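# Move foam block from desk to recessed far shelf

## Task

Pick up the small foam block lying on the desk and set it down on a shelf belonging to the shelving section at the aisle's far end that is set back deeper than the other sections. It must rest directly on the shelf board, not on top of a carton, and the robot must not tip over or be left leaning.

## Robot and tools

Robot: a Hello Robot Stretch 4, one arm only. It has an omni-wheel base (rim within 0.23 m of the base origin), a lift sliding on a mast, an arm that telescopes forward, a wrist with yaw, pitch and roll, and a two-finger gripper. It stands about 1.6 m tall. Cameras: head_camera, head_left_camera, head_right_camera (fisheye pair) and wrist_camera.

Frames: the base frame sits on the floor under the base centre, x forward, y left, z up, in metres. hand_pose (a point between the open fingertips) is reported in it and may be slightly wrong. The odometry frame is the base frame as it was at scene start; base_odometry counts wheel rotation only, so slip looks like travel. Heading is in rad, left positive, -3.142 to 3.142.

move: one action per call, and you must always pass blocking: false (true or omitted is refused). The call comes back within about 0.5 s while motion continues. An action holds base, joints or both, optionally with speeds, pace or contact_limits; or else end_of_arm alone ("enable_torque" re-powers limp wrist or gripper motors, which then hold in place). base is a single relative offset from where the base last reported itself: {"translate_m": d} forward positive, {"strafe_m": d} left positive, each -2 to 2 m; {"rotate_rad": d} counter-clockwise positive, -3.2 to 3.2. Only translate_m and strafe_m may be combined (straight-line drive, no turning). joints are absolute targets by name: lift_m 0 to 1.2; arm_m 0 to 0.55; wrist_yaw_rad -1.134 to 4.276 (0 ahead, left positive, 3.14 folded back, above 3.4 the arm may interfere); wrist_pitch_rad -1.117 to 4.259 (0 level, 1.57 pointing down); wrist_roll_rad -1.117 to 4.259 (0 fingers level, positive clockwise viewed from behind); gripper_m -0.038 to 0.141 (fingertip gap, consistently off by up to 0.015; at -0.02 or less the fingers press together). Done tolerance is ±0.004 for lengths, ±0.02 rad for wrist. Out-of-range joint targets are clipped and reported; other out-of-range values are refused; unknown keys make the call invalid. A newer move overrides only what it names. pace: slow, default, fast, max (base 0.1/0.3/0.4/0.6 m/s and 1/2/3/4 rad/s; lift 0.15/0.3/0.4/0.5; arm 0.1/0.4/0.6/0.7; wrist always 1.82 rad/s). A raised lift (above 0.2) slows the base, down to 0.3 m/s and 1 rad/s at 1.2. speeds sets per-joint top speed instead (not gripper). contact_limits, 0 to 1 (default 0.5), only for arm_m, lift_m and the base key being commanded, in the same action; a base limit persists until the next base action. Even at 0 the arm needs roughly 15 to 40 N to stop; for a light press use 0 and aim 1 to 3 mm beyond contact. Actions end by 14 to 15 s. cameras: list of names, [] for none, omitted or ["all"] for all.

wait(seconds 0 to 10, cameras) reports state and images, returning early once all motion rests; wait(0) shows "earlier move". stop brakes all running motion and holds; it re-brakes slack wheels too; check the "stop:" line. zoom_image(camera, region [x0,y0,x1,y1] pixels, at most 504x504) enlarges the latest image of a camera present in the newest result. finished_scene(scene) ends the current scene irreversibly; the task must hold without the robot. The simulation keeps running while you compose replies.

Results: the "pictures" line orders the images, which can lag the state slightly. "move" says done or the worst status. Statuses: done (for the base, wheels turned the full amount even if slipping), moving, off_target (may still push), stopped, contact_stop (held back, goes slack), time_out (target dropped), limit_stop_at_own_body, limit_stop_at_tilt (lean over 6 degrees; lift, arm and wheels go slack until it eases), torque_fault (motor limp until enable_torque). After an uncommanded stop or a refused move/wait, the remaining move, wait and finished_scene calls in that reply are skipped. on_its_own lists unrequested behaviour ("held at" is a target, not a reading). lidar_m: 12 sectors of 30 degrees, first straight ahead, counter-clockwise (4th left, 7th behind, 10th right), heights about 0.15 m to robot height; "-" means nothing seen or closer than 0.25 m; glass and thin legs may be missed. wrist_depth_mm: 7x7 grid of depths, 100 to 2000 mm, "-" for invalid or under about 200 mm. turned_by_wheels vs turned_by_imu differing by over ~0.1 rad per move suggests a collision or slip. base_tilt in degrees (forward, right), ±3 bias. motor_effort in percent with peak in brackets; servo_current in mA. Calibration lines give OpenCV K, distortion and T_world_to_cam from base frame; expect small per-scene errors, larger for the wrist camera.

Gripping: command a gap more than 0.015 below the object width; about 0.06 below resists tugs and pulls it toward the wrist. Confirm a grasp by a gripper servo_current rise, not by position. Fingertips jammed on a surface can spring apart on lifting.

Avoid: gripper over the base with lift below ~0.2 (0.45 pointing down); pitch below -0.2 with roll outside -0.4..4; yaw+pitch below about -1.1; with the wrist folded back, tilting or rolling. Keep lift above 0.05 when retracting. Don't drive or turn with heavy loads and arm extended, avoid steady hard pushes, keep lift contact limit adequate when raising loads, and never drop, fling or slam objects. Loose objects may get briefly nudged.

Each tool is called after "Call:" by a JSON object that holds its "fn" and its "kwargs".

## Session

Call:
{"fn": "move", "kwargs": {"blocking": false}}

Scene clock: 0.00 s.
base_odometry: x=+0.000 y=+0.000 heading=+0.000
turned_by_wheels: +0.000
turned_by_imu: +0.000
base_tilt: forward=+0.4 right=+1.5
lidar_m: 1.23 1.23 1.41 2.40 1.42 1.83 2.96 2.95 1.60 1.35 1.35 1.48
base_status: not commanded
joint_positions: lift_m=+0.140 arm_m=+0.002 wrist_yaw_rad=+3.046 wrist_pitch_rad=+0.002 wrist_roll_rad=+0.000 gripper_m=+0.056
joint_status: not commanded
measured_speeds: all 0
motor_effort: lift_m=+20 arm_m=-4 wheel_0=+0 wheel_1=+0 wheel_2=+0
servo_current: wrist_yaw_rad=33 wrist_pitch_rad=33 wrist_roll_rad=26 gripper_m=46
hand_pose: x=-0.1056 y=+0.1144 z=+0.3181 quat_wxyz=(+0.048, -0.001, +0.000, +0.999) (m; base frame)
wrist_depth_mm: 136 139 - - - - - / 114 140 - - - - - / 123 150 - - - - - / 137 192 - - - - - / - - - - - 1921 - / 1118 1138 196 1008 1078 1205 1205 / 798 723 831 152 759 866 854
pictures: head_camera, head_left_camera, head_right_camera, wrist_camera

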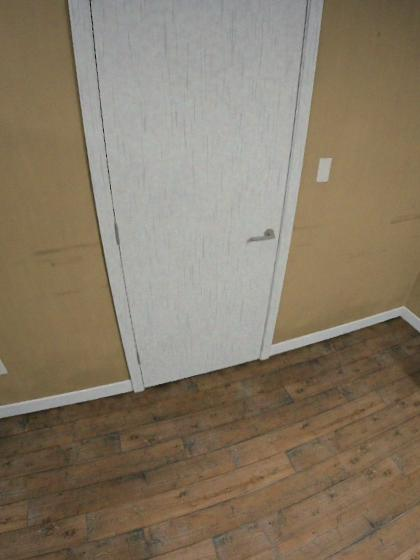

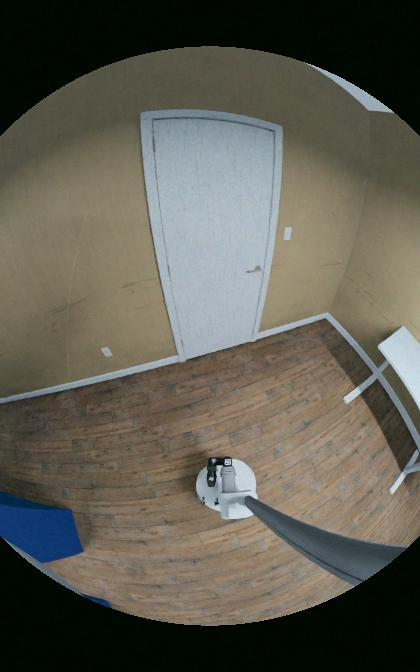

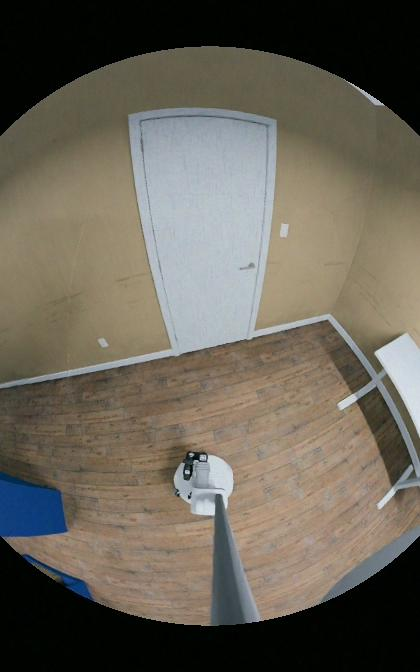

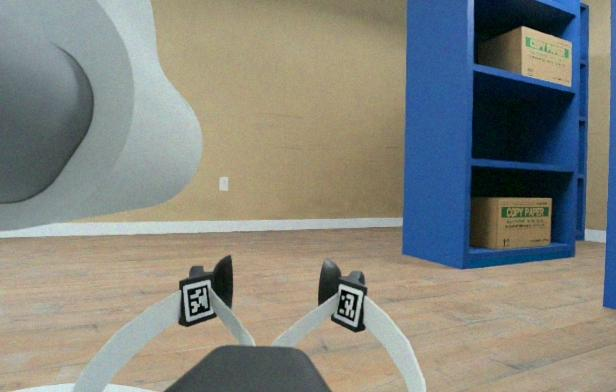

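Call:
{"fn": "move", "kwargs": {"blocking": false, "base": {"rotate_rad": -1.57}, "cameras": []}}

Call:
{"fn": "wait", "kwargs": {"seconds": 3}}

Scene clock: 4.00 s.
move: moving
base_odometry: x=+0.000 y=+0.000 heading=-0.261
turned_by_wheels: -0.261
turned_by_imu: -0.258
base_tilt: forward=+0.4 right=+1.4
lidar_m: 1.31 1.22 1.30 1.75 1.42 1.50 2.01 2.94 3.04 1.42 1.32 1.91
base_status: rotate_rad moving
joint_positions: lift_m=+0.140 arm_m=+0.002 wrist_yaw_rad=+3.046 wrist_pitch_rad=+0.002 wrist_roll_rad=+0.000 gripper_m=+0.056
joint_status: not commanded
measured_speeds: translate_m=+0.001 strafe_m=-0.001 rotate_rad=-0.990 lift_m=+0.000 arm_m=+0.000 wrist_yaw_rad=+0.000 wrist_pitch_rad=+0.000 wrist_roll_rad=+0.000
motor_effort: lift_m=+20(20) arm_m=-4(4) wheel_0=+6(7) wheel_1=+7(7) wheel_2=+7(8)
servo_current: wrist_yaw_rad=39(46) wrist_pitch_rad=39(52) wrist_roll_rad=26(33) gripper_m=39(52)
hand_pose: x=-0.1056 y=+0.1144 z=+0.3181 quat_wxyz=(+0.048, -0.001, +0.000, +0.999) (m; base frame)
wrist_depth_mm: 135 140 - - - - - / 113 140 - - - - - / 123 150 - - - - - / 137 192 - - - - - / 1983 - - - - - - / 1118 1138 196 991 1098 1205 1098 / 798 715 831 153 750 866 854
pictures: none
No camera images: "cameras" was empty.

Scene clock: 5.57 s.
earlier move: done
base_odometry: x=+0.000 y=+0.000 heading=-1.570
turned_by_wheels: -1.309
turned_by_imu: -1.293
base_tilt: forward=+0.2 right=+1.4
lidar_m: 1.33 1.34 1.46 1.25 1.24 1.46 2.48 1.41 1.84 2.96 2.93 1.56
base_status: done
joint_positions: lift_m=+0.140 arm_m=+0.002 wrist_yaw_rad=+3.046 wrist_pitch_rad=+0.002 wrist_roll_rad=+0.000 gripper_m=+0.056
joint_status: not commanded
measured_speeds: all 0
motor_effort: lift_m=+20(20) arm_m=-4(4) wheel_0=+3(7) wheel_1=+0(9) wheel_2=+1(8)
servo_current: wrist_yaw_rad=39(46) wrist_pitch_rad=33(52) wrist_roll_rad=26(33) gripper_m=39(52)
hand_pose: x=-0.1056 y=+0.1144 z=+0.3181 quat_wxyz=(+0.048, -0.001, +0.000, +0.999) (m; base frame)
wrist_depth_mm: 136 140 - - - - - / 115 140 - - - - - / 121 153 - - - - - / 138 205 - - - - - / - - - - 1983 - - / 1098 1118 196 1008 1098 1182 1078 / 798 715 831 152 750 854 854
wait: 1.57 of 3 s (the move ended)
pictures: head_camera, head_left_camera, head_right_camera, wrist_camera

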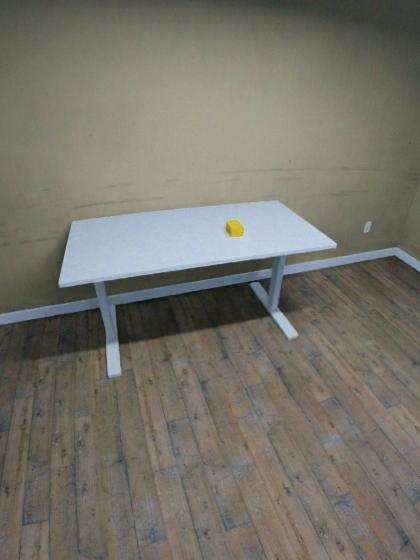

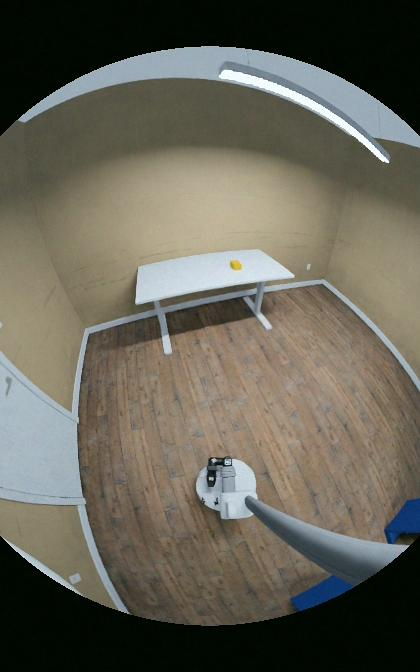

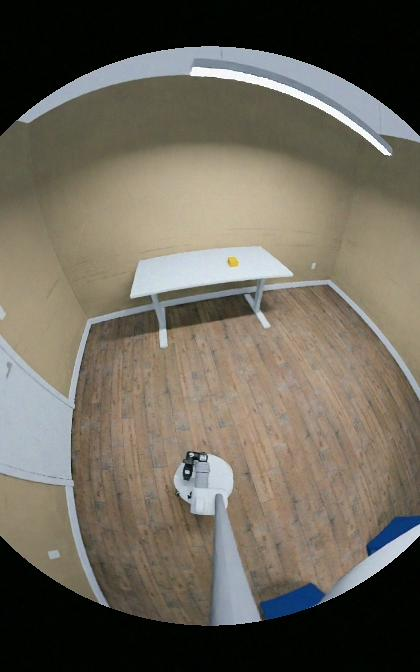

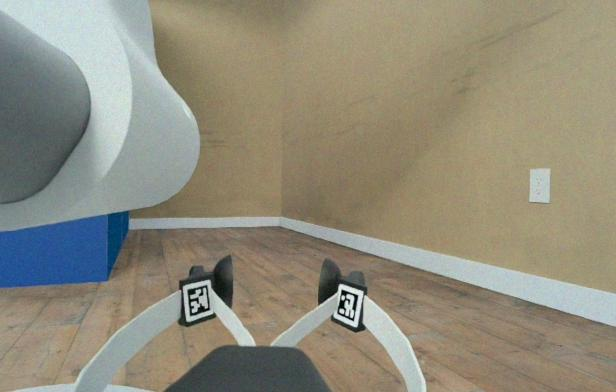

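Call:
{"fn": "move", "kwargs": {"blocking": false, "base": {"translate_m": 0.5, "strafe_m": -0.2}, "joints": {"lift_m": 0.95, "wrist_yaw_rad": 0.0, "gripper_m": 0.12}, "cameras": []}}

Call:
{"fn": "zoom_image", "kwargs": {"camera": "head_camera", "region": [160, 180, 300, 280]}}

Call:
{"fn": "wait", "kwargs": {"seconds": 5}}

Scene clock: 21.80 s.
move: moving
base_odometry: x=-0.013 y=-0.032 heading=-1.569
turned_by_wheels: +0.000
turned_by_imu: +0.000
base_tilt: forward=+0.4 right=+1.5
lidar_m: 1.29 1.32 1.48 1.27 1.23 1.46 2.53 1.47 1.85 2.93 2.92 1.55
base_status: translate_m moving; strafe_m moving
joint_positions: lift_m=+0.179 arm_m=+0.002 wrist_yaw_rad=+2.447 wrist_pitch_rad=+0.002 wrist_roll_rad=+0.000 gripper_m=+0.076
joint_status: lift_m moving; wrist_yaw_rad moving; gripper_m moving
measured_speeds: translate_m=+0.125 strafe_m=-0.049 rotate_rad=+0.007 lift_m=+0.149 arm_m=+0.000 wrist_yaw_rad=-1.813 wrist_pitch_rad=+0.000 wrist_roll_rad=+0.000
motor_effort: lift_m=+27(27) arm_m=-4(4) wheel_0=+7(9) wheel_1=+5(5) wheel_2=-8(9)
servo_current: wrist_yaw_rad=98(104) wrist_pitch_rad=46(52) wrist_roll_rad=26(39) gripper_m=98(104)
hand_pose: x=+0.0076 y=+0.2518 z=+0.3570 quat_wxyz=(+0.340, -0.001, +0.000, +0.940) (m; base frame)
wrist_depth_mm: - - - - - 1098 - / - - - - - 1118 - / - - - - - 1118 - / - - - - - - - / - - 1983 - - - - / 1205 1205 198 1255 190 1138 - / 866 750 904 149 809 866 866
pictures: none
No camera images: "cameras" was empty.

Scaled by 3.600 from the camera's 420x560 image, which has a finer 1200x1600 frame.

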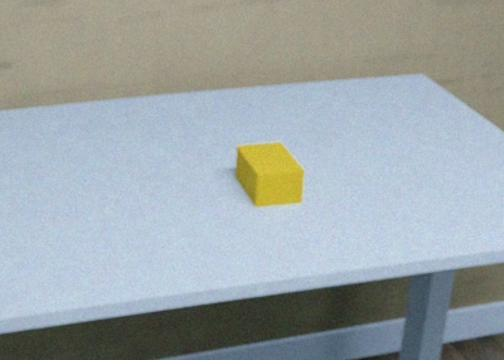

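Scene clock: 25.27 s.
earlier move: done
base_odometry: x=-0.199 y=-0.500 heading=-1.569
turned_by_wheels: +0.000
turned_by_imu: -0.002
base_tilt: forward=+0.4 right=+1.5
lidar_m: 0.92 0.92 1.05 1.58 1.54 1.84 1.84 1.84 2.13 2.62 2.61 1.09
base_status: done
joint_positions: lift_m=+0.950 arm_m=+0.002 wrist_yaw_rad=+0.003 wrist_pitch_rad=+0.002 wrist_roll_rad=+0.000 gripper_m=+0.120
joint_status: all done
measured_speeds: all 0
motor_effort: lift_m=+24(28) arm_m=-4(4) wheel_0=+1(10) wheel_1=+1(5) wheel_2=+1(10)
servo_current: wrist_yaw_rad=26(130) wrist_pitch_rad=46(52) wrist_roll_rad=33(39) gripper_m=39(104)
hand_pose: x=+0.4619 y=-0.0864 z=+1.1273 quat_wxyz=(+1.000, +0.000, +0.001, +0.002) (m; base frame)
wrist_depth_mm: - - - - - - - / - - - - - - - / - - - - - - - / - - - - - - - / - - - - - - - / - 186 171 - 193 - - / - - - - - - -
wait: 3.47 of 5 s (the move ended)
pictures: head_camera, head_left_camera, head_right_camera, wrist_camera
camera_calibration:
wrist_camera: T_world_to_cam=[[-0.0444966, -0.998062, 0.0434965, -0.137494], [-0.0246502, -0.0424295, -0.998795, 1.18667], [0.998705, -0.0455152, -0.0227145, -0.209974], [0, 0, 0, 1]] pos_world=[0.232835, -0.0964349, 1.18645]

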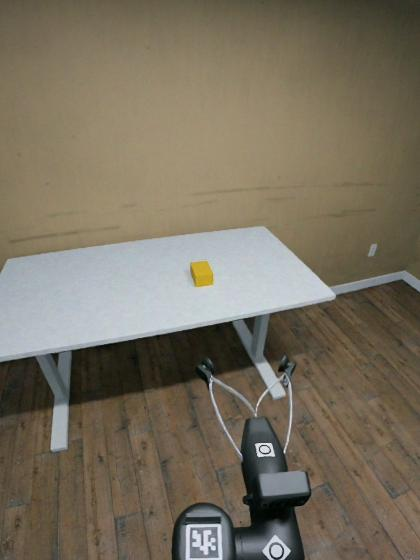

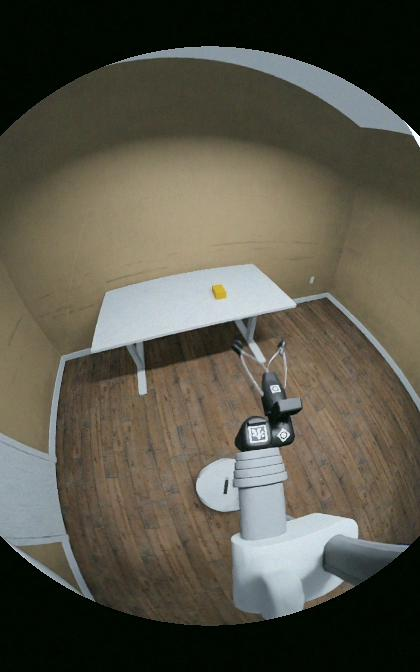

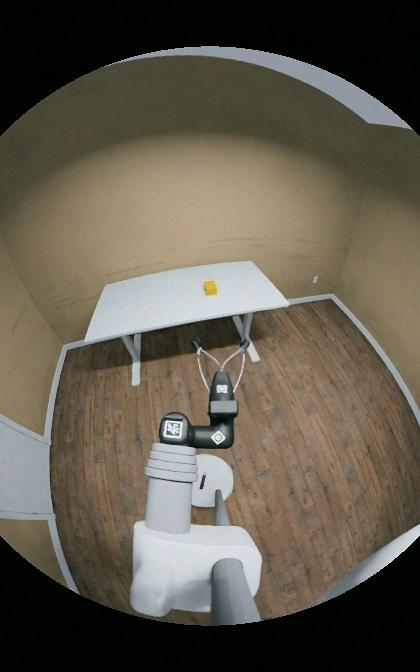

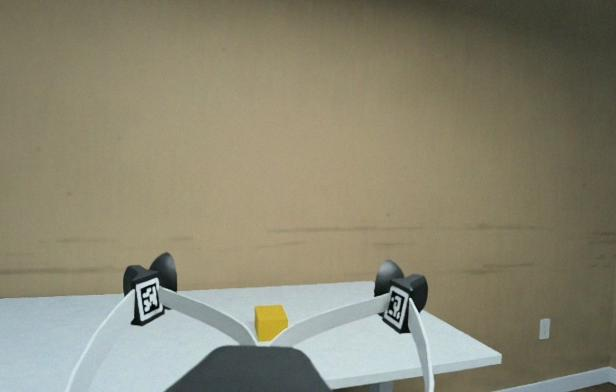

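Call:
{"fn": "move", "kwargs": {"blocking": false, "base": {"translate_m": 0.52, "strafe_m": 0.03}, "joints": {"wrist_pitch_rad": 1.2, "lift_m": 1.0, "arm_m": 0.25}, "cameras": []}}

Call:
{"fn": "wait", "kwargs": {"seconds": 6}}

Call:
{"fn": "zoom_image", "kwargs": {"camera": "head_camera", "region": [100, 270, 300, 450]}}

Scene clock: 41.73 s.
move: moving
base_odometry: x=-0.197 y=-0.533 heading=-1.569
turned_by_wheels: +0.000
turned_by_imu: -0.001
base_tilt: forward=+0.3 right=+1.4
lidar_m: 0.88 0.86 1.05 1.55 1.59 1.86 1.86 1.89 2.14 2.59 2.60 1.03
base_status: translate_m moving; strafe_m moving
joint_positions: lift_m=+0.986 arm_m=+0.054 wrist_yaw_rad=+0.003 wrist_pitch_rad=+0.612 wrist_roll_rad=+0.000 gripper_m=+0.120
joint_status: lift_m moving; arm_m moving; wrist_pitch_rad moving
measured_speeds: translate_m=+0.123 strafe_m=+0.007 rotate_rad=-0.002 lift_m=+0.096 arm_m=+0.198 wrist_yaw_rad=+0.000 wrist_pitch_rad=+1.820 wrist_roll_rad=+0.000
motor_effort: lift_m=+23(27) arm_m=+7(9) wheel_0=+6(6) wheel_1=+7(7) wheel_2=-8(9)
servo_current: wrist_yaw_rad=39(46) wrist_pitch_rad=59(91) wrist_roll_rad=33(33) gripper_m=39(52)
hand_pose: x=+0.4617 y=-0.0867 z=+0.9983 quat_wxyz=(+0.954, +0.000, +0.301, +0.001) (m; base frame)
wrist_depth_mm: - - - - - - - / - - - - - - - / - - - - - - - / - - - - - - - / - 1708 1756 1863 1808 1863 1863 / 1464 220 1397 1576 195 1576 1576 / 1281 1229 1336 152 1308 1308 1366
pictures: none
No camera images: "cameras" was empty.

Scene clock: 44.47 s.
earlier move: done
base_odometry: x=-0.168 y=-1.020 heading=-1.569
turned_by_wheels: +0.000
turned_by_imu: -0.001
base_tilt: forward=+0.3 right=+1.5
lidar_m: 0.42 0.42 0.48 1.71 1.69 1.93 2.35 2.36 2.94 2.51 0.87 0.50
base_status: done
joint_positions: lift_m=+1.000 arm_m=+0.250 wrist_yaw_rad=+0.003 wrist_pitch_rad=+1.198 wrist_roll_rad=+0.000 gripper_m=+0.120
joint_status: all done
measured_speeds: all 0
motor_effort: lift_m=+24(27) arm_m=+6(9) wheel_0=+2(7) wheel_1=+1(8) wheel_2=+1(11)
servo_current: wrist_yaw_rad=33(46) wrist_pitch_rad=52(91) wrist_roll_rad=26(39) gripper_m=39(52)
hand_pose: x=+0.5259 y=-0.0871 z=+0.9092 quat_wxyz=(+0.826, -0.001, +0.564, +0.001) (m; base frame)
wrist_depth_mm: - - 392 - - - - / - - 373 373 - - - / - - 384 - - - - / - - - - - - - / - - - - - - - / - 186 171 - 192 1118 1138 / - - - - 1060 1078 1098
wait: 2.73 of 6 s (the move ended)
pictures: head_camera, head_left_camera, head_right_camera, wrist_camera
camera_calibration:
wrist_camera: T_world_to_cam=[[0.0261055, -0.997822, 0.0605728, -0.178404], [-0.938595, -0.0453191, -0.342033, 0.853601], [0.344033, -0.0479243, -0.937734, 0.897175], [0, 0, 0, 1]] pos_world=[0.497185, -0.0963346, 1.14408]

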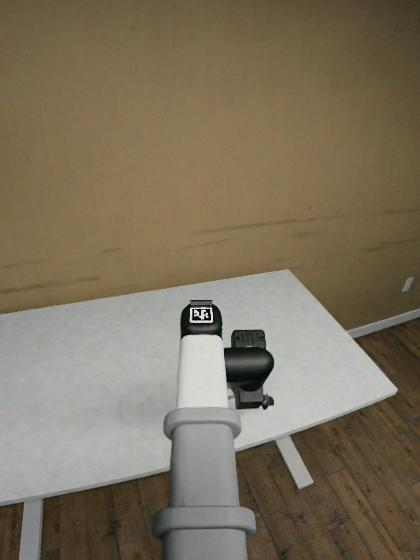

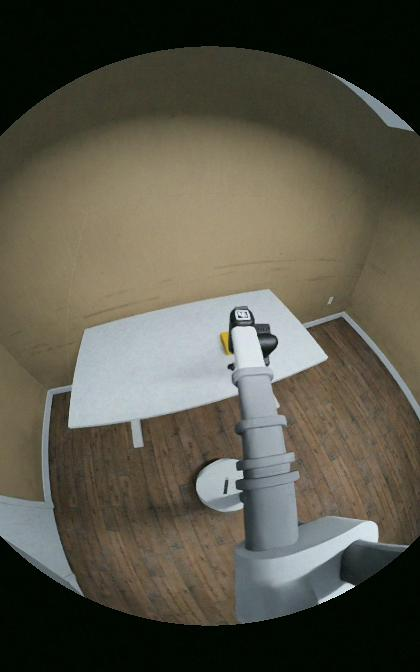

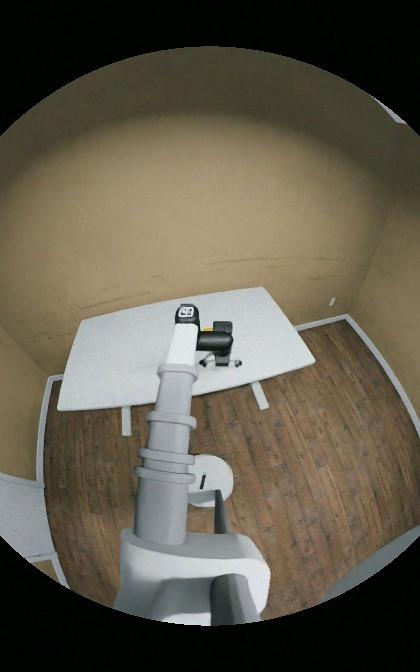

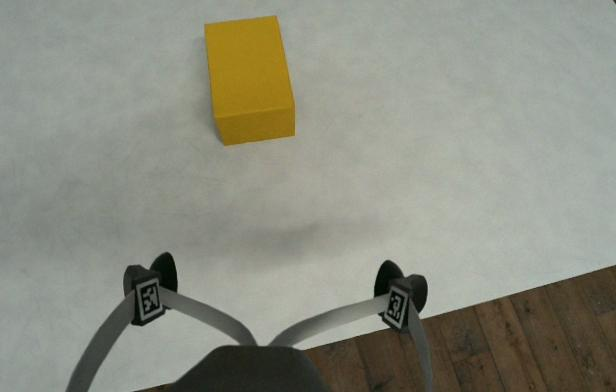

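Scaled by 2.520 from the camera's 420x560 image, which has a finer 1200x1600 frame.

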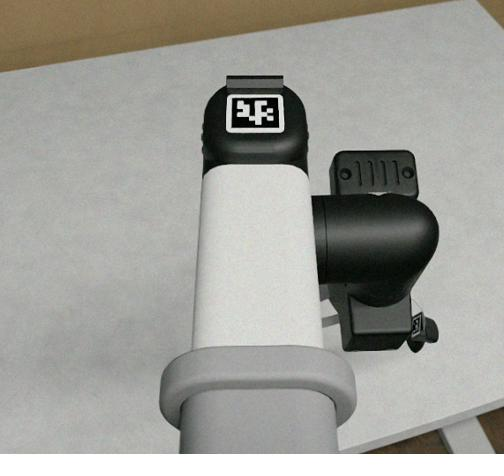

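Call:
{"fn": "move", "kwargs": {"blocking": false, "base": {"translate_m": 0.08, "strafe_m": 0.037}, "joints": {"wrist_pitch_rad": 1.57, "wrist_roll_rad": -0.22, "lift_m": 1.07, "arm_m": 0.5, "gripper_m": 0.14}, "cameras": []}}

Call:
{"fn": "wait", "kwargs": {"seconds": 6, "cameras": ["wrist_camera", "head_right_camera"]}}

Scene clock: 65.03 s.
move: moving
base_odometry: x=-0.153 y=-1.053 heading=-1.569
turned_by_wheels: +0.000
turned_by_imu: -0.001
base_tilt: forward=+0.3 right=+1.3
lidar_m: 0.38 0.38 0.46 0.78 1.69 1.96 2.39 2.40 2.97 2.49 0.81 0.46
base_status: translate_m moving; strafe_m moving
joint_positions: lift_m=+1.039 arm_m=+0.302 wrist_yaw_rad=+0.003 wrist_pitch_rad=+1.566 wrist_roll_rad=-0.218 gripper_m=+0.133
joint_status: lift_m moving; arm_m moving; wrist_pitch_rad moving; wrist_roll_rad moving; gripper_m moving
measured_speeds: translate_m=+0.124 strafe_m=+0.056 rotate_rad=+0.000 lift_m=+0.141 arm_m=+0.198 wrist_yaw_rad=+0.000 wrist_pitch_rad=+0.117 wrist_roll_rad=-0.010
motor_effort: lift_m=+25(28) arm_m=+8(9) wheel_0=+4(4) wheel_1=+7(8) wheel_2=-10(10)
servo_current: wrist_yaw_rad=39(39) wrist_pitch_rad=26(72) wrist_roll_rad=26(65) gripper_m=39(98)
hand_pose: x=+0.4746 y=-0.0874 z=+0.9284 quat_wxyz=(+0.704, -0.078, +0.701, +0.078) (m; base frame)
wrist_depth_mm: - - - 322 - - - / - - - - - - - / - - - - - - - / - - - - - - - / - - - - - 1160 1182 / 1160 203 931 1160 202 1182 1205 / 1160 946 917 - 1160 1182 1205
pictures: none
No camera images: "cameras" was empty.

Scene clock: 66.40 s.
earlier move: done
base_odometry: x=-0.131 y=-1.100 heading=-1.569
turned_by_wheels: +0.000
turned_by_imu: +0.000
base_tilt: forward=+0.4 right=+1.4
lidar_m: 0.33 0.31 0.40 0.70 1.67 1.95 2.45 2.40 2.94 2.50 0.70 0.38
base_status: done
joint_positions: lift_m=+1.070 arm_m=+0.500 wrist_yaw_rad=+0.003 wrist_pitch_rad=+1.568 wrist_roll_rad=-0.218 gripper_m=+0.140
joint_status: all done
measured_speeds: all 0
motor_effort: lift_m=+24(28) arm_m=+6(11) wheel_0=+3(4) wheel_1=+1(9) wheel_2=+2(10)
servo_current: wrist_yaw_rad=26(46) wrist_pitch_rad=39(72) wrist_roll_rad=33(65) gripper_m=46(98)
hand_pose: x=+0.6718 y=-0.0874 z=+0.9594 quat_wxyz=(+0.704, -0.078, +0.702, +0.078) (m; base frame)
wrist_depth_mm: - - - - - - - / - - - - - - - / - - - - - - - / - - 357 357 - - - / - - 357 357 - - - / - 186 181 357 195 - - / - - - - - - -
wait: 1.37 of 6 s (the move ended)
pictures: head_right_camera, wrist_camera
camera_calibration:
wrist_camera: T_world_to_cam=[[0.261438, -0.963986, 0.0487941, -0.329436], [-0.965197, -0.260749, 0.0201096, 0.659328], [-0.00666237, -0.0523533, -0.998606, 1.1876], [0, 0, 0, 1]] pos_world=[0.730421, -0.0834777, 1.18876]

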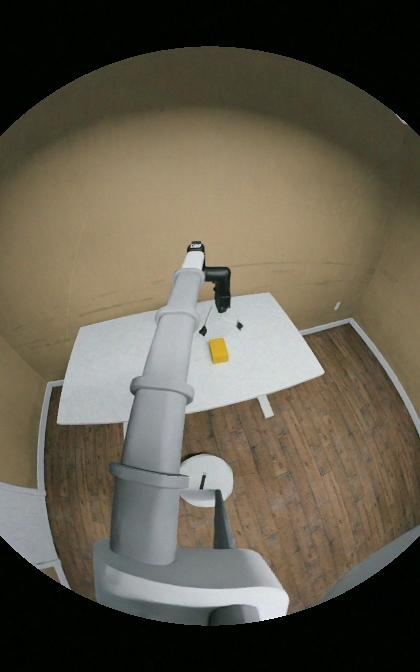

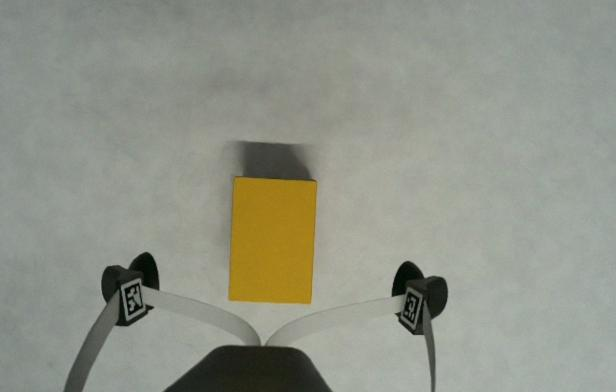

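Call:
{"fn": "move", "kwargs": {"blocking": false, "joints": {"lift_m": 0.919, "arm_m": 0.506}, "contact_limits": {"lift_m": 0.3}, "cameras": []}}

Call:
{"fn": "wait", "kwargs": {"seconds": 3, "cameras": ["wrist_camera"]}}

Call:
{"fn": "move", "kwargs": {"blocking": false, "joints": {"gripper_m": 0.03}, "cameras": []}}

Call:
{"fn": "wait", "kwargs": {"seconds": 2.5, "cameras": ["wrist_camera"]}}

Scene clock: 78.50 s.
move: moving
base_odometry: x=-0.131 y=-1.100 heading=-1.569
turned_by_wheels: +0.000
turned_by_imu: -0.001
base_tilt: forward=+0.5 right=+1.4
lidar_m: 0.33 0.33 0.40 0.72 1.68 1.92 2.44 2.44 2.96 2.51 0.66 0.39
base_status: not commanded
joint_positions: lift_m=+1.031 arm_m=+0.506 wrist_yaw_rad=+0.003 wrist_pitch_rad=+1.568 wrist_roll_rad=-0.218 gripper_m=+0.140
joint_status: lift_m moving; arm_m moving
measured_speeds: translate_m=+0.000 strafe_m=+0.000 rotate_rad=+0.000 lift_m=-0.149 arm_m=+0.000 wrist_yaw_rad=+0.000 wrist_pitch_rad=+0.000 wrist_roll_rad=+0.000
motor_effort: lift_m=+13(22) arm_m=+5(8) wheel_0=+3(3) wheel_1=+0(1) wheel_2=+2(2)
servo_current: wrist_yaw_rad=33(46) wrist_pitch_rad=39(52) wrist_roll_rad=33(33) gripper_m=33(46)
contact_limits: lift_m 0.3
hand_pose: x=+0.6778 y=-0.0874 z=+0.9210 quat_wxyz=(+0.704, -0.078, +0.702, +0.078) (m; base frame)
wrist_depth_mm: - - - - - - - / - - - - - - - / - - - - - - - / - - 322 324 - - - / - - 322 324 - - - / - 187 320 324 195 - - / - - - - - - -
pictures: none
No camera images: "cameras" was empty.

Scene clock: 79.70 s.
earlier move: done
base_odometry: x=-0.131 y=-1.100 heading=-1.569
turned_by_wheels: +0.000
turned_by_imu: +0.000
base_tilt: forward=+0.3 right=+1.4
lidar_m: 0.32 0.33 0.40 0.69 1.68 1.94 2.43 2.42 2.94 2.52 0.70 0.39
base_status: not commanded
joint_positions: lift_m=+0.919 arm_m=+0.506 wrist_yaw_rad=+0.003 wrist_pitch_rad=+1.568 wrist_roll_rad=-0.218 gripper_m=+0.140
joint_status: all done
measured_speeds: all 0
motor_effort: lift_m=+14(22) arm_m=+6(10) wheel_0=+3(3) wheel_1=+0(1) wheel_2=+2(2)
servo_current: wrist_yaw_rad=39(46) wrist_pitch_rad=33(52) wrist_roll_rad=26(33) gripper_m=52(59)
contact_limits: lift_m 0.3
hand_pose: x=+0.6778 y=-0.0874 z=+0.8093 quat_wxyz=(+0.704, -0.078, +0.702, +0.078) (m; base frame)
wrist_depth_mm: - - - - - - - / - - - - - - - / - - - - - - - / - - 206 206 - - - / - - 206 208 - - - / - 187 206 208 195 - - / - - 206 - - - -
wait: 1.20 of 3 s (the move ended)
pictures: wrist_camera
camera_calibration:
wrist_camera: T_world_to_cam=[[0.261443, -0.963986, 0.0487679, -0.323656], [-0.965195, -0.260749, 0.0202062, 0.668036], [-0.00676229, -0.0523533, -0.998606, 1.03782], [0, 0, 0, 1]] pos_world=[0.736421, -0.0834777, 1.03866]

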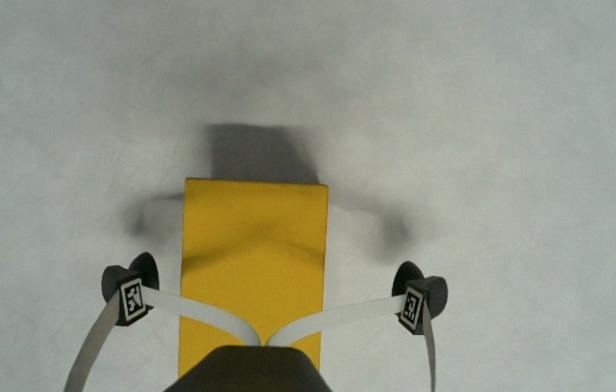

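Scene clock: 80.20 s.
move: moving
base_odometry: x=-0.131 y=-1.100 heading=-1.569
turned_by_wheels: +0.000
turned_by_imu: +0.000
base_tilt: forward=+0.4 right=+1.3
lidar_m: 0.33 0.34 0.37 0.72 1.66 1.97 2.42 2.44 2.94 2.51 0.70 0.39
base_status: not commanded
joint_positions: lift_m=+0.919 arm_m=+0.506 wrist_yaw_rad=+0.003 wrist_pitch_rad=+1.568 wrist_roll_rad=-0.218 gripper_m=+0.128
joint_status: gripper_m moving
measured_speeds: all 0
motor_effort: lift_m=+14(14) arm_m=+6(6) wheel_0=+3(3) wheel_1=+1(1) wheel_2=+2(2)
servo_current: wrist_yaw_rad=33(39) wrist_pitch_rad=39(46) wrist_roll_rad=26(33) gripper_m=78(98)
contact_limits: lift_m 0.3
hand_pose: x=+0.6778 y=-0.0874 z=+0.8093 quat_wxyz=(+0.704, -0.078, +0.702, +0.078) (m; base frame)
wrist_depth_mm: - - - - - - - / - - - - - - - / - - - - - - - / - - 206 206 - - - / - - 206 208 - - - / - 189 206 208 196 - - / - - 206 - - - -
pictures: none
No camera images: "cameras" was empty.

Scene clock: 81.73 s.
earlier move: done
base_odometry: x=-0.131 y=-1.100 heading=-1.569
turned_by_wheels: +0.000
turned_by_imu: +0.000
base_tilt: forward=+0.4 right=+1.4
lidar_m: 0.33 0.35 0.40 0.70 1.66 1.95 2.44 2.46 2.98 2.50 0.68 0.38
base_status: not commanded
joint_positions: lift_m=+0.919 arm_m=+0.506 wrist_yaw_rad=+0.003 wrist_pitch_rad=+1.568 wrist_roll_rad=-0.218 gripper_m=+0.031
joint_status: all done
measured_speeds: all 0
motor_effort: lift_m=+14(14) arm_m=+6(6) wheel_0=+3(3) wheel_1=+0(1) wheel_2=+2(2)
servo_current: wrist_yaw_rad=33(46) wrist_pitch_rad=52(52) wrist_roll_rad=26(39) gripper_m=111(221)
contact_limits: lift_m 0.3
hand_pose: x=+0.6778 y=-0.0874 z=+0.8093 quat_wxyz=(+0.704, -0.078, +0.702, +0.078) (m; base frame)
wrist_depth_mm: - - - - - - - / - - - - - - - / - - - - - - - / - - 188 190 - - - / - - 189 191 - - - / - 176 190 191 185 - - / - - - 145 - - -
wait: 1.53 of 2.5 s (the move ended)
pictures: wrist_camera
camera_calibration:
wrist_camera: T_world_to_cam=[[0.261443, -0.963986, 0.0487679, -0.323656], [-0.965195, -0.260749, 0.0202062, 0.668036], [-0.00676229, -0.0523533, -0.998606, 1.03782], [0, 0, 0, 1]] pos_world=[0.736421, -0.0834777, 1.03866]

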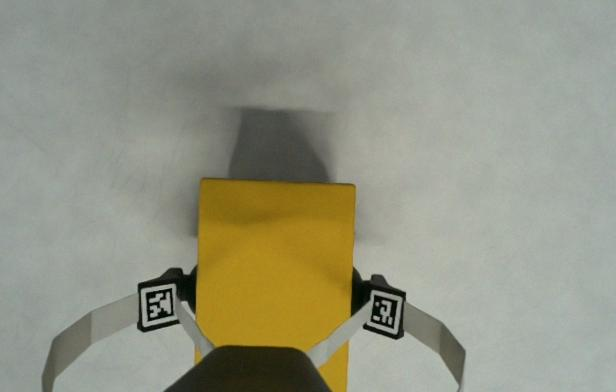

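Call:
{"fn": "move", "kwargs": {"blocking": false, "joints": {"lift_m": 1.08}, "cameras": []}}

Call:
{"fn": "wait", "kwargs": {"seconds": 1.5, "cameras": []}}

Call:
{"fn": "move", "kwargs": {"blocking": false, "base": {"translate_m": -0.9}, "joints": {"arm_m": 0.1}, "cameras": []}}

Call:
{"fn": "wait", "kwargs": {"seconds": 5, "cameras": ["wrist_camera"]}}

Call:
{"fn": "move", "kwargs": {"blocking": false, "base": {"rotate_rad": -2.2}, "cameras": []}}

Call:
{"fn": "wait", "kwargs": {"seconds": 5}}

Scene clock: 92.13 s.
move: moving
base_odometry: x=-0.131 y=-1.100 heading=-1.569
turned_by_wheels: +0.000
turned_by_imu: -0.001
base_tilt: forward=+0.3 right=+1.3
lidar_m: 0.33 0.33 0.41 0.70 1.69 1.95 2.42 2.46 2.98 2.50 0.68 0.39
base_status: not commanded
joint_positions: lift_m=+0.958 arm_m=+0.506 wrist_yaw_rad=+0.003 wrist_pitch_rad=+1.568 wrist_roll_rad=-0.218 gripper_m=+0.031
joint_status: lift_m moving
measured_speeds: translate_m=+0.000 strafe_m=+0.000 rotate_rad=+0.000 lift_m=+0.149 arm_m=+0.000 wrist_yaw_rad=+0.000 wrist_pitch_rad=+0.000 wrist_roll_rad=+0.000
motor_effort: lift_m=+27(27) arm_m=+6(6) wheel_0=+3(3) wheel_1=+1(1) wheel_2=+2(2)
servo_current: wrist_yaw_rad=39(46) wrist_pitch_rad=52(52) wrist_roll_rad=33(39) gripper_m=111(117)
hand_pose: x=+0.6778 y=-0.0874 z=+0.8476 quat_wxyz=(+0.704, -0.078, +0.702, +0.078) (m; base frame)
wrist_depth_mm: - - - - - - - / - - - - - - - / - - - - - - - / - - 189 190 - - - / - - 190 191 - - - / - 176 190 191 185 - - / - - - 145 - - -
pictures: none
No camera images: "cameras" was empty.

Scene clock: 93.37 s.
earlier move: done
base_odometry: x=-0.131 y=-1.100 heading=-1.569
turned_by_wheels: +0.000
turned_by_imu: +0.000
base_tilt: forward=+0.5 right=+1.5
lidar_m: 0.34 0.32 0.38 0.70 1.68 1.94 2.43 2.42 2.97 2.52 0.68 0.40
base_status: not commanded
joint_positions: lift_m=+1.080 arm_m=+0.506 wrist_yaw_rad=+0.003 wrist_pitch_rad=+1.568 wrist_roll_rad=-0.218 gripper_m=+0.031
joint_status: all done
measured_speeds: all 0
motor_effort: lift_m=+24(28) arm_m=+6(6) wheel_0=+3(3) wheel_1=+0(1) wheel_2=+2(2)
servo_current: wrist_yaw_rad=46(46) wrist_pitch_rad=52(65) wrist_roll_rad=26(39) gripper_m=117(117)
hand_pose: x=+0.6778 y=-0.0874 z=+0.9694 quat_wxyz=(+0.704, -0.078, +0.702, +0.078) (m; base frame)
wrist_depth_mm: - - - - - - - / - - - - - - - / - - - - - - - / - - 189 190 - - - / - - 189 191 - - - / - 176 190 191 184 - - / - - - 145 - - -
wait: 1.23 of 1.5 s (the move ended)
pictures: none
No camera images: "cameras" was empty.

Scene clock: 93.87 s.
move: moving
base_odometry: x=-0.131 y=-1.068 heading=-1.569
turned_by_wheels: +0.000
turned_by_imu: +0.000
base_tilt: forward=+0.4 right=+1.5
lidar_m: 0.36 0.34 0.42 0.77 1.65 1.94 2.41 2.41 2.96 2.53 0.76 0.42
base_status: translate_m moving
joint_positions: lift_m=+1.080 arm_m=+0.454 wrist_yaw_rad=+0.003 wrist_pitch_rad=+1.568 wrist_roll_rad=-0.218 gripper_m=+0.031
joint_status: arm_m moving
measured_speeds: translate_m=-0.122 strafe_m=-0.001 rotate_rad=-0.006 lift_m=+0.000 arm_m=-0.198 wrist_yaw_rad=+0.000 wrist_pitch_rad=+0.000 wrist_roll_rad=+0.000
motor_effort: lift_m=+24(24) arm_m=-5(10) wheel_0=-6(8) wheel_1=-5(6) wheel_2=+9(10)
servo_current: wrist_yaw_rad=33(46) wrist_pitch_rad=39(52) wrist_roll_rad=20(33) gripper_m=111(117)
hand_pose: x=+0.6258 y=-0.0874 z=+0.9694 quat_wxyz=(+0.704, -0.078, +0.702, +0.078) (m; base frame)
wrist_depth_mm: - - - - - - - / - - - - - - - / - - - - - - - / - - 189 190 - - - / - - 190 190 - - - / - 176 189 191 184 - - / - - - 145 - - -
pictures: none
No camera images: "cameras" was empty.

Scene clock: 97.87 s.
earlier move: done
base_odometry: x=-0.133 y=-0.200 heading=-1.569
turned_by_wheels: +0.000
turned_by_imu: +0.000
base_tilt: forward=+0.3 right=+1.5
lidar_m: 1.19 1.20 1.73 1.43 1.41 1.66 1.60 1.58 1.87 2.74 2.77 1.37
base_status: done
joint_positions: lift_m=+1.080 arm_m=+0.100 wrist_yaw_rad=+0.003 wrist_pitch_rad=+1.568 wrist_roll_rad=-0.218 gripper_m=+0.031
joint_status: all done
measured_speeds: all 0
motor_effort: lift_m=+24(24) arm_m=-6(10) wheel_0=-3(8) wheel_1=-2(8) wheel_2=+0(11)
servo_current: wrist_yaw_rad=33(46) wrist_pitch_rad=33(59) wrist_roll_rad=26(33) gripper_m=111(124)
hand_pose: x=+0.2721 y=-0.0874 z=+0.9694 quat_wxyz=(+0.704, -0.078, +0.702, +0.078) (m; base frame)
wrist_depth_mm: 1182 1182 1182 1229 1205 1205 1229 / 1182 1182 1205 1205 1205 1229 1229 / 1182 1160 1205 1229 1229 1229 1229 / 1205 1205 1205 190 1229 1205 1229 / 1205 1205 190 190 1229 1229 1229 / 1182 185 189 191 186 1229 1255 / 1205 1205 190 145 1255 1255 1255
wait: 4.00 of 5 s (the move ended)
pictures: wrist_camera
camera_calibration:
wrist_camera: T_world_to_cam=[[0.261447, -0.963986, 0.0487417, -0.225398], [-0.965193, -0.260748, 0.0203027, 0.2732], [-0.00686221, -0.0523533, -0.998605, 1.19508], [0, 0, 0, 1]] pos_world=[0.330821, -0.0834777, 1.19886]

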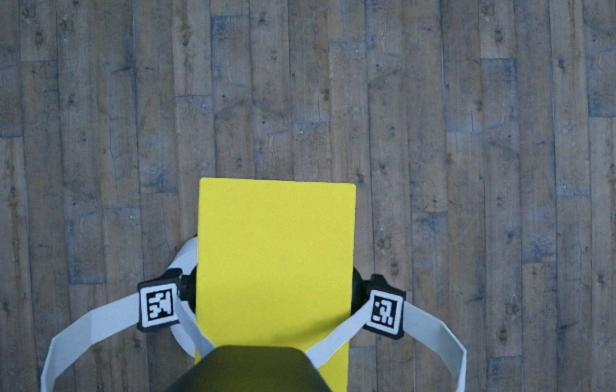

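Scene clock: 98.37 s.
move: moving
base_odometry: x=-0.133 y=-0.200 heading=-1.747
turned_by_wheels: -0.178
turned_by_imu: -0.175
base_tilt: forward=+0.4 right=+1.3
lidar_m: 1.20 1.19 1.30 1.46 1.42 1.56 2.26 1.55 1.87 2.80 2.75 2.65
base_status: rotate_rad moving
joint_positions: lift_m=+1.080 arm_m=+0.100 wrist_yaw_rad=+0.003 wrist_pitch_rad=+1.568 wrist_roll_rad=-0.218 gripper_m=+0.031
joint_status: not commanded
measured_speeds: translate_m=-0.001 strafe_m=+0.000 rotate_rad=-0.681 lift_m=+0.000 arm_m=+0.000 wrist_yaw_rad=+0.000 wrist_pitch_rad=+0.000 wrist_roll_rad=+0.000
motor_effort: lift_m=+24(24) arm_m=-6(6) wheel_0=+5(6) wheel_1=+6(7) wheel_2=+6(6)
servo_current: wrist_yaw_rad=39(39) wrist_pitch_rad=39(52) wrist_roll_rad=33(33) gripper_m=111(117)
hand_pose: x=+0.2721 y=-0.0874 z=+0.9694 quat_wxyz=(+0.704, -0.078, +0.702, +0.078) (m; base frame)
wrist_depth_mm: 1182 1182 1182 1229 1205 1229 1255 / 1182 1182 1229 1205 1229 1229 1229 / 1205 1205 1205 1205 1205 1229 1205 / 1182 1182 1205 190 1229 1205 1229 / 1182 1205 190 191 1205 1229 1255 / 1182 185 190 191 185 1255 1255 / 1205 1182 190 145 1229 1229 1229
pictures: none
No camera images: "cameras" was empty.

Scene clock: 100.77 s.
earlier move: done
base_odometry: x=-0.133 y=-0.200 heading=+2.515
turned_by_wheels: -2.022
turned_by_imu: -1.996
base_tilt: forward=+0.3 right=+1.4
lidar_m: 1.86 2.81 2.75 1.49 1.21 1.21 1.83 1.44 1.40 1.58 2.47 1.58
base_status: done
joint_positions: lift_m=+1.080 arm_m=+0.100 wrist_yaw_rad=+0.003 wrist_pitch_rad=+1.568 wrist_roll_rad=-0.218 gripper_m=+0.031
joint_status: not commanded
measured_speeds: all 0
motor_effort: lift_m=+22(24) arm_m=-6(6) wheel_0=+2(7) wheel_1=+2(8) wheel_2=+2(7)
servo_current: wrist_yaw_rad=33(46) wrist_pitch_rad=46(52) wrist_roll_rad=33(39) gripper_m=104(124)
hand_pose: x=+0.2722 y=-0.0874 z=+0.9695 quat_wxyz=(+0.704, -0.078, +0.702, +0.078) (m; base frame)
wrist_depth_mm: 1182 1182 1182 1229 1205 1229 1229 / 1182 1205 1205 1205 1205 1205 1255 / 1182 1182 1229 1205 1229 1229 1229 / 1182 1205 1205 190 1205 1229 1229 / 1182 1229 190 191 1229 1229 1255 / 1182 185 190 191 186 1229 1255 / 1205 1229 190 145 1229 1255 1281
wait: 2.40 of 5 s (the move ended)
pictures: head_camera, head_left_camera, head_right_camera, wrist_camera
camera_calibration:
wrist_camera: T_world_to_cam=[[0.261447, -0.963986, 0.0487417, -0.225398], [-0.965193, -0.260748, 0.0203027, 0.2732], [-0.00686221, -0.0523533, -0.998605, 1.19508], [0, 0, 0, 1]] pos_world=[0.330821, -0.0834777, 1.19886]

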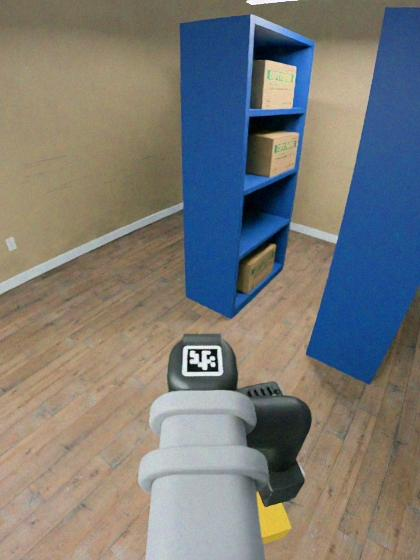

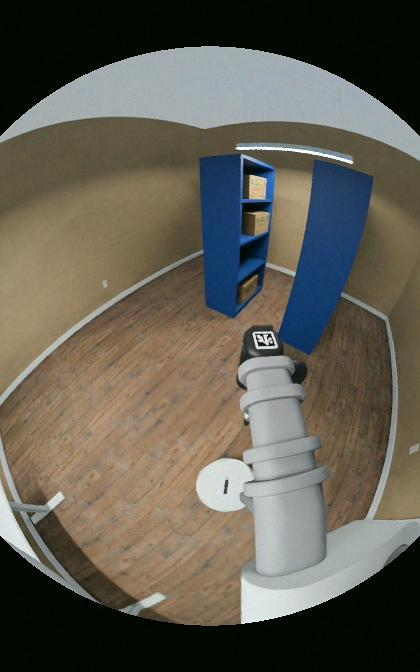

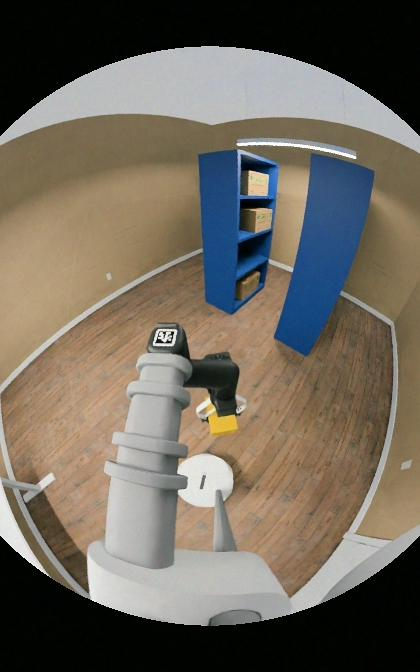

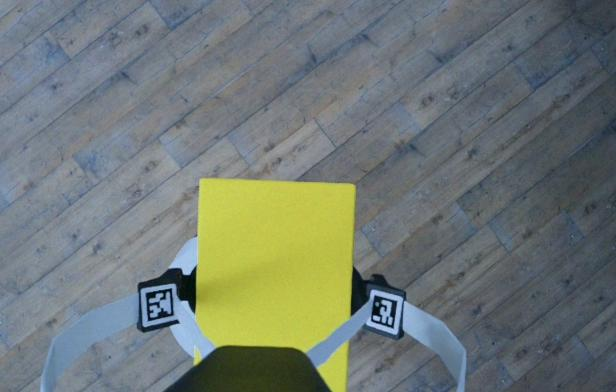

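Call:
{"fn": "move", "kwargs": {"blocking": false, "base": {"translate_m": 0.6, "strafe_m": 0.22}, "joints": {"arm_m": 0.02}, "cameras": []}}

Call:
{"fn": "wait", "kwargs": {"seconds": 5, "cameras": []}}

Call:
{"fn": "move", "kwargs": {"blocking": false, "base": {"rotate_rad": -0.59}, "cameras": []}}

Call:
{"fn": "wait", "kwargs": {"seconds": 5}}

Scene clock: 118.50 s.
move: moving
base_odometry: x=-0.166 y=-0.191 heading=+2.515
turned_by_wheels: +0.000
turned_by_imu: -0.001
base_tilt: forward=+0.2 right=+1.4
lidar_m: 1.81 2.74 2.73 1.54 1.23 1.21 1.88 1.45 1.43 1.63 2.53 1.56
base_status: translate_m moving; strafe_m moving
joint_positions: lift_m=+1.080 arm_m=+0.049 wrist_yaw_rad=+0.003 wrist_pitch_rad=+1.568 wrist_roll_rad=-0.218 gripper_m=+0.031
joint_status: arm_m moving
measured_speeds: translate_m=+0.124 strafe_m=+0.045 rotate_rad=-0.003 lift_m=+0.000 arm_m=-0.160 wrist_yaw_rad=+0.000 wrist_pitch_rad=+0.000 wrist_roll_rad=+0.000
motor_effort: lift_m=+23(23) arm_m=-6(9) wheel_0=+5(5) wheel_1=+7(8) wheel_2=-8(9)
servo_current: wrist_yaw_rad=33(39) wrist_pitch_rad=39(59) wrist_roll_rad=26(33) gripper_m=111(111)
hand_pose: x=+0.2214 y=-0.0874 z=+0.9695 quat_wxyz=(+0.704, -0.078, +0.702, +0.078) (m; base frame)
wrist_depth_mm: 1160 1182 1205 1205 1205 1205 1229 / 1182 1205 1182 1205 1229 1229 1255 / 1205 1205 1205 1205 1229 1205 1229 / 1205 1182 1205 190 1229 1229 1255 / 1182 1205 189 191 1229 1229 1255 / 1182 185 190 191 185 1229 1255 / 1205 1229 190 146 1255 1229 1255
pictures: none
No camera images: "cameras" was empty.

Scene clock: 121.53 s.
earlier move: done
base_odometry: x=-0.748 y=-0.027 heading=+2.515
turned_by_wheels: +0.000
turned_by_imu: +0.000
base_tilt: forward=+0.2 right=+1.3
lidar_m: 1.38 2.25 2.21 2.44 1.53 1.52 1.75 1.97 1.97 2.17 1.27 1.33
base_status: done
joint_positions: lift_m=+1.080 arm_m=+0.020 wrist_yaw_rad=+0.003 wrist_pitch_rad=+1.568 wrist_roll_rad=-0.218 gripper_m=+0.031
joint_status: all done
measured_speeds: all 0
motor_effort: lift_m=+23(23) arm_m=-6(9) wheel_0=+4(5) wheel_1=+1(9) wheel_2=+0(10)
servo_current: wrist_yaw_rad=33(52) wrist_pitch_rad=39(59) wrist_roll_rad=26(33) gripper_m=111(124)
hand_pose: x=+0.1921 y=-0.0874 z=+0.9695 quat_wxyz=(+0.704, -0.078, +0.702, +0.078) (m; base frame)
wrist_depth_mm: 1182 1182 1182 1205 1205 1229 1229 / 1182 1182 1182 1205 1229 1229 1255 / 1182 1205 1205 1205 1205 1229 1255 / 1160 1182 1008 190 1205 1255 1229 / 1182 1182 189 190 1229 1229 1229 / 1182 185 190 191 185 1229 1255 / 1205 1205 190 145 1229 1255 1281
wait: 3.03 of 5 s (the move ended)
pictures: none
No camera images: "cameras" was empty.

Scene clock: 122.03 s.
move: moving
base_odometry: x=-0.748 y=-0.027 heading=+2.337
turned_by_wheels: -0.178
turned_by_imu: -0.176
base_tilt: forward=+0.4 right=+1.5
lidar_m: 1.29 2.34 2.22 2.30 1.61 1.52 1.60 2.06 1.97 2.05 1.30 1.25
base_status: rotate_rad moving
joint_positions: lift_m=+1.080 arm_m=+0.020 wrist_yaw_rad=+0.003 wrist_pitch_rad=+1.568 wrist_roll_rad=-0.218 gripper_m=+0.031
joint_status: not commanded
measured_speeds: translate_m=+0.001 strafe_m=+0.000 rotate_rad=-0.679 lift_m=+0.000 arm_m=+0.000 wrist_yaw_rad=+0.000 wrist_pitch_rad=+0.000 wrist_roll_rad=+0.000
motor_effort: lift_m=+23(23) arm_m=-6(6) wheel_0=+6(6) wheel_1=+5(7) wheel_2=+6(7)
servo_current: wrist_yaw_rad=39(46) wrist_pitch_rad=39(52) wrist_roll_rad=33(33) gripper_m=104(117)
hand_pose: x=+0.1921 y=-0.0874 z=+0.9695 quat_wxyz=(+0.704, -0.078, +0.702, +0.078) (m; base frame)
wrist_depth_mm: 1182 1182 1205 1205 1205 1229 1229 / 1182 1205 1182 1205 1229 1229 1229 / 1205 1205 1205 1205 1205 1229 1205 / 1182 1182 991 190 1229 1229 1229 / 1205 1182 189 191 1205 1255 1229 / 1205 185 190 191 186 1229 1229 / 1205 1229 190 145 1255 1229 1255
pictures: none
No camera images: "cameras" was empty.

Scene clock: 123.13 s.
earlier move: done
base_odometry: x=-0.748 y=-0.027 heading=+1.926
turned_by_wheels: -0.411
turned_by_imu: -0.406
base_tilt: forward=+0.4 right=+1.3
lidar_m: 1.27 1.34 2.25 2.22 2.42 1.57 1.53 1.62 2.01 1.96 2.12 1.27
base_status: done
joint_positions: lift_m=+1.080 arm_m=+0.020 wrist_yaw_rad=+0.003 wrist_pitch_rad=+1.568 wrist_roll_rad=-0.218 gripper_m=+0.031
joint_status: not commanded
measured_speeds: all 0
motor_effort: lift_m=+23(23) arm_m=-6(6) wheel_0=+3(7) wheel_1=+3(7) wheel_2=+2(7)
servo_current: wrist_yaw_rad=39(46) wrist_pitch_rad=52(52) wrist_roll_rad=20(33) gripper_m=104(117)
hand_pose: x=+0.1921 y=-0.0874 z=+0.9695 quat_wxyz=(+0.704, -0.078, +0.702, +0.078) (m; base frame)
wrist_depth_mm: 1182 1182 1205 1205 1205 1229 1229 / 1182 1205 1182 1205 1205 1229 1255 / 1182 1205 1229 1229 1205 1229 1229 / 1182 1205 1025 190 1229 1229 1205 / 1205 1205 190 190 1229 1229 1255 / 1205 185 190 191 185 1229 1229 / 1229 1205 190 145 1255 1229 1255
wait: 1.10 of 5 s (the move ended)
pictures: head_camera, head_left_camera, head_right_camera, wrist_camera
camera_calibration:
wrist_camera: T_world_to_cam=[[0.261457, -0.963986, 0.0486894, -0.204422], [-0.965189, -0.260748, 0.0204958, 0.195752], [-0.00706205, -0.0523532, -0.998604, 1.19458], [0, 0, 0, 1]] pos_world=[0.250821, -0.0834777, 1.19886]

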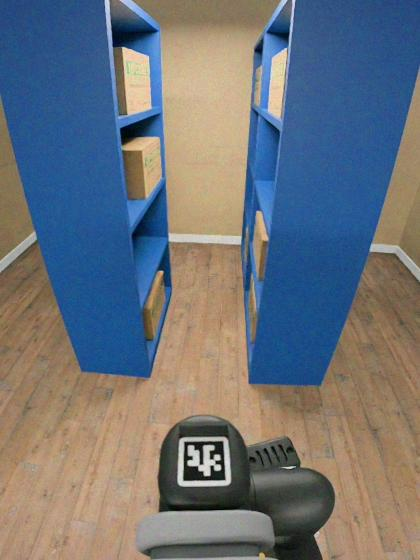

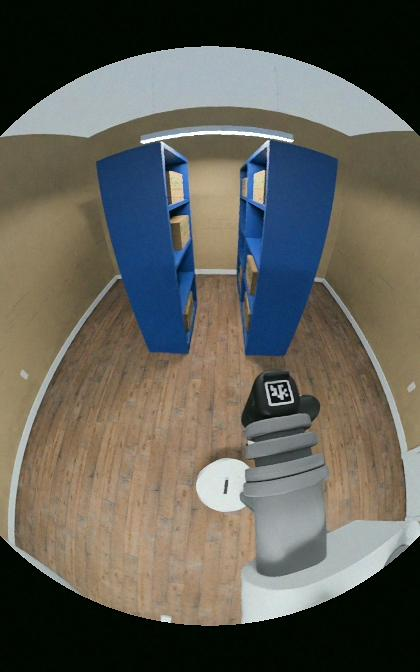

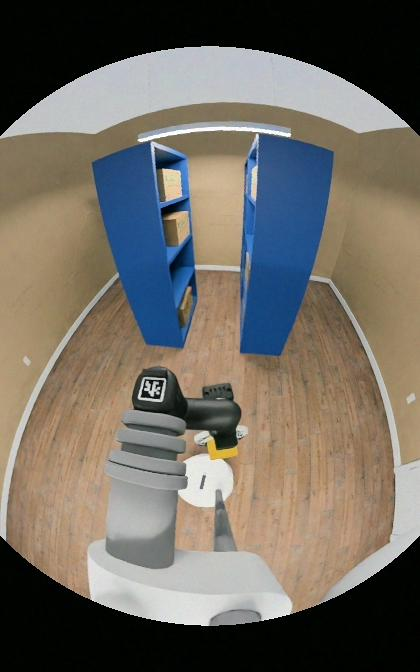

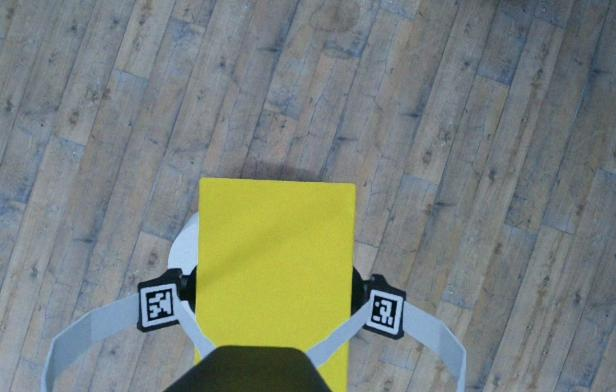

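Call:
{"fn": "zoom_image", "kwargs": {"camera": "head_camera", "region": [100, 0, 310, 400]}}

Call:
{"fn": "zoom_image", "kwargs": {"camera": "head_camera", "region": [230, 20, 310, 320]}}

Scaled by 1.260 from the camera's 420x560 image, which has a finer 1200x1600 frame.

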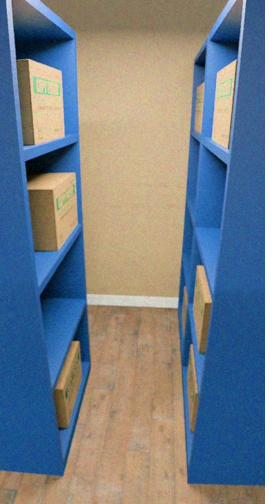

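Scaled by 1.680 from the camera's 420x560 image, which has a finer 1200x1600 frame.

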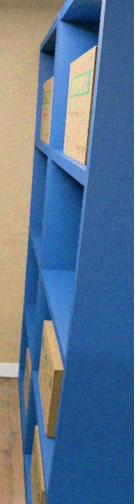

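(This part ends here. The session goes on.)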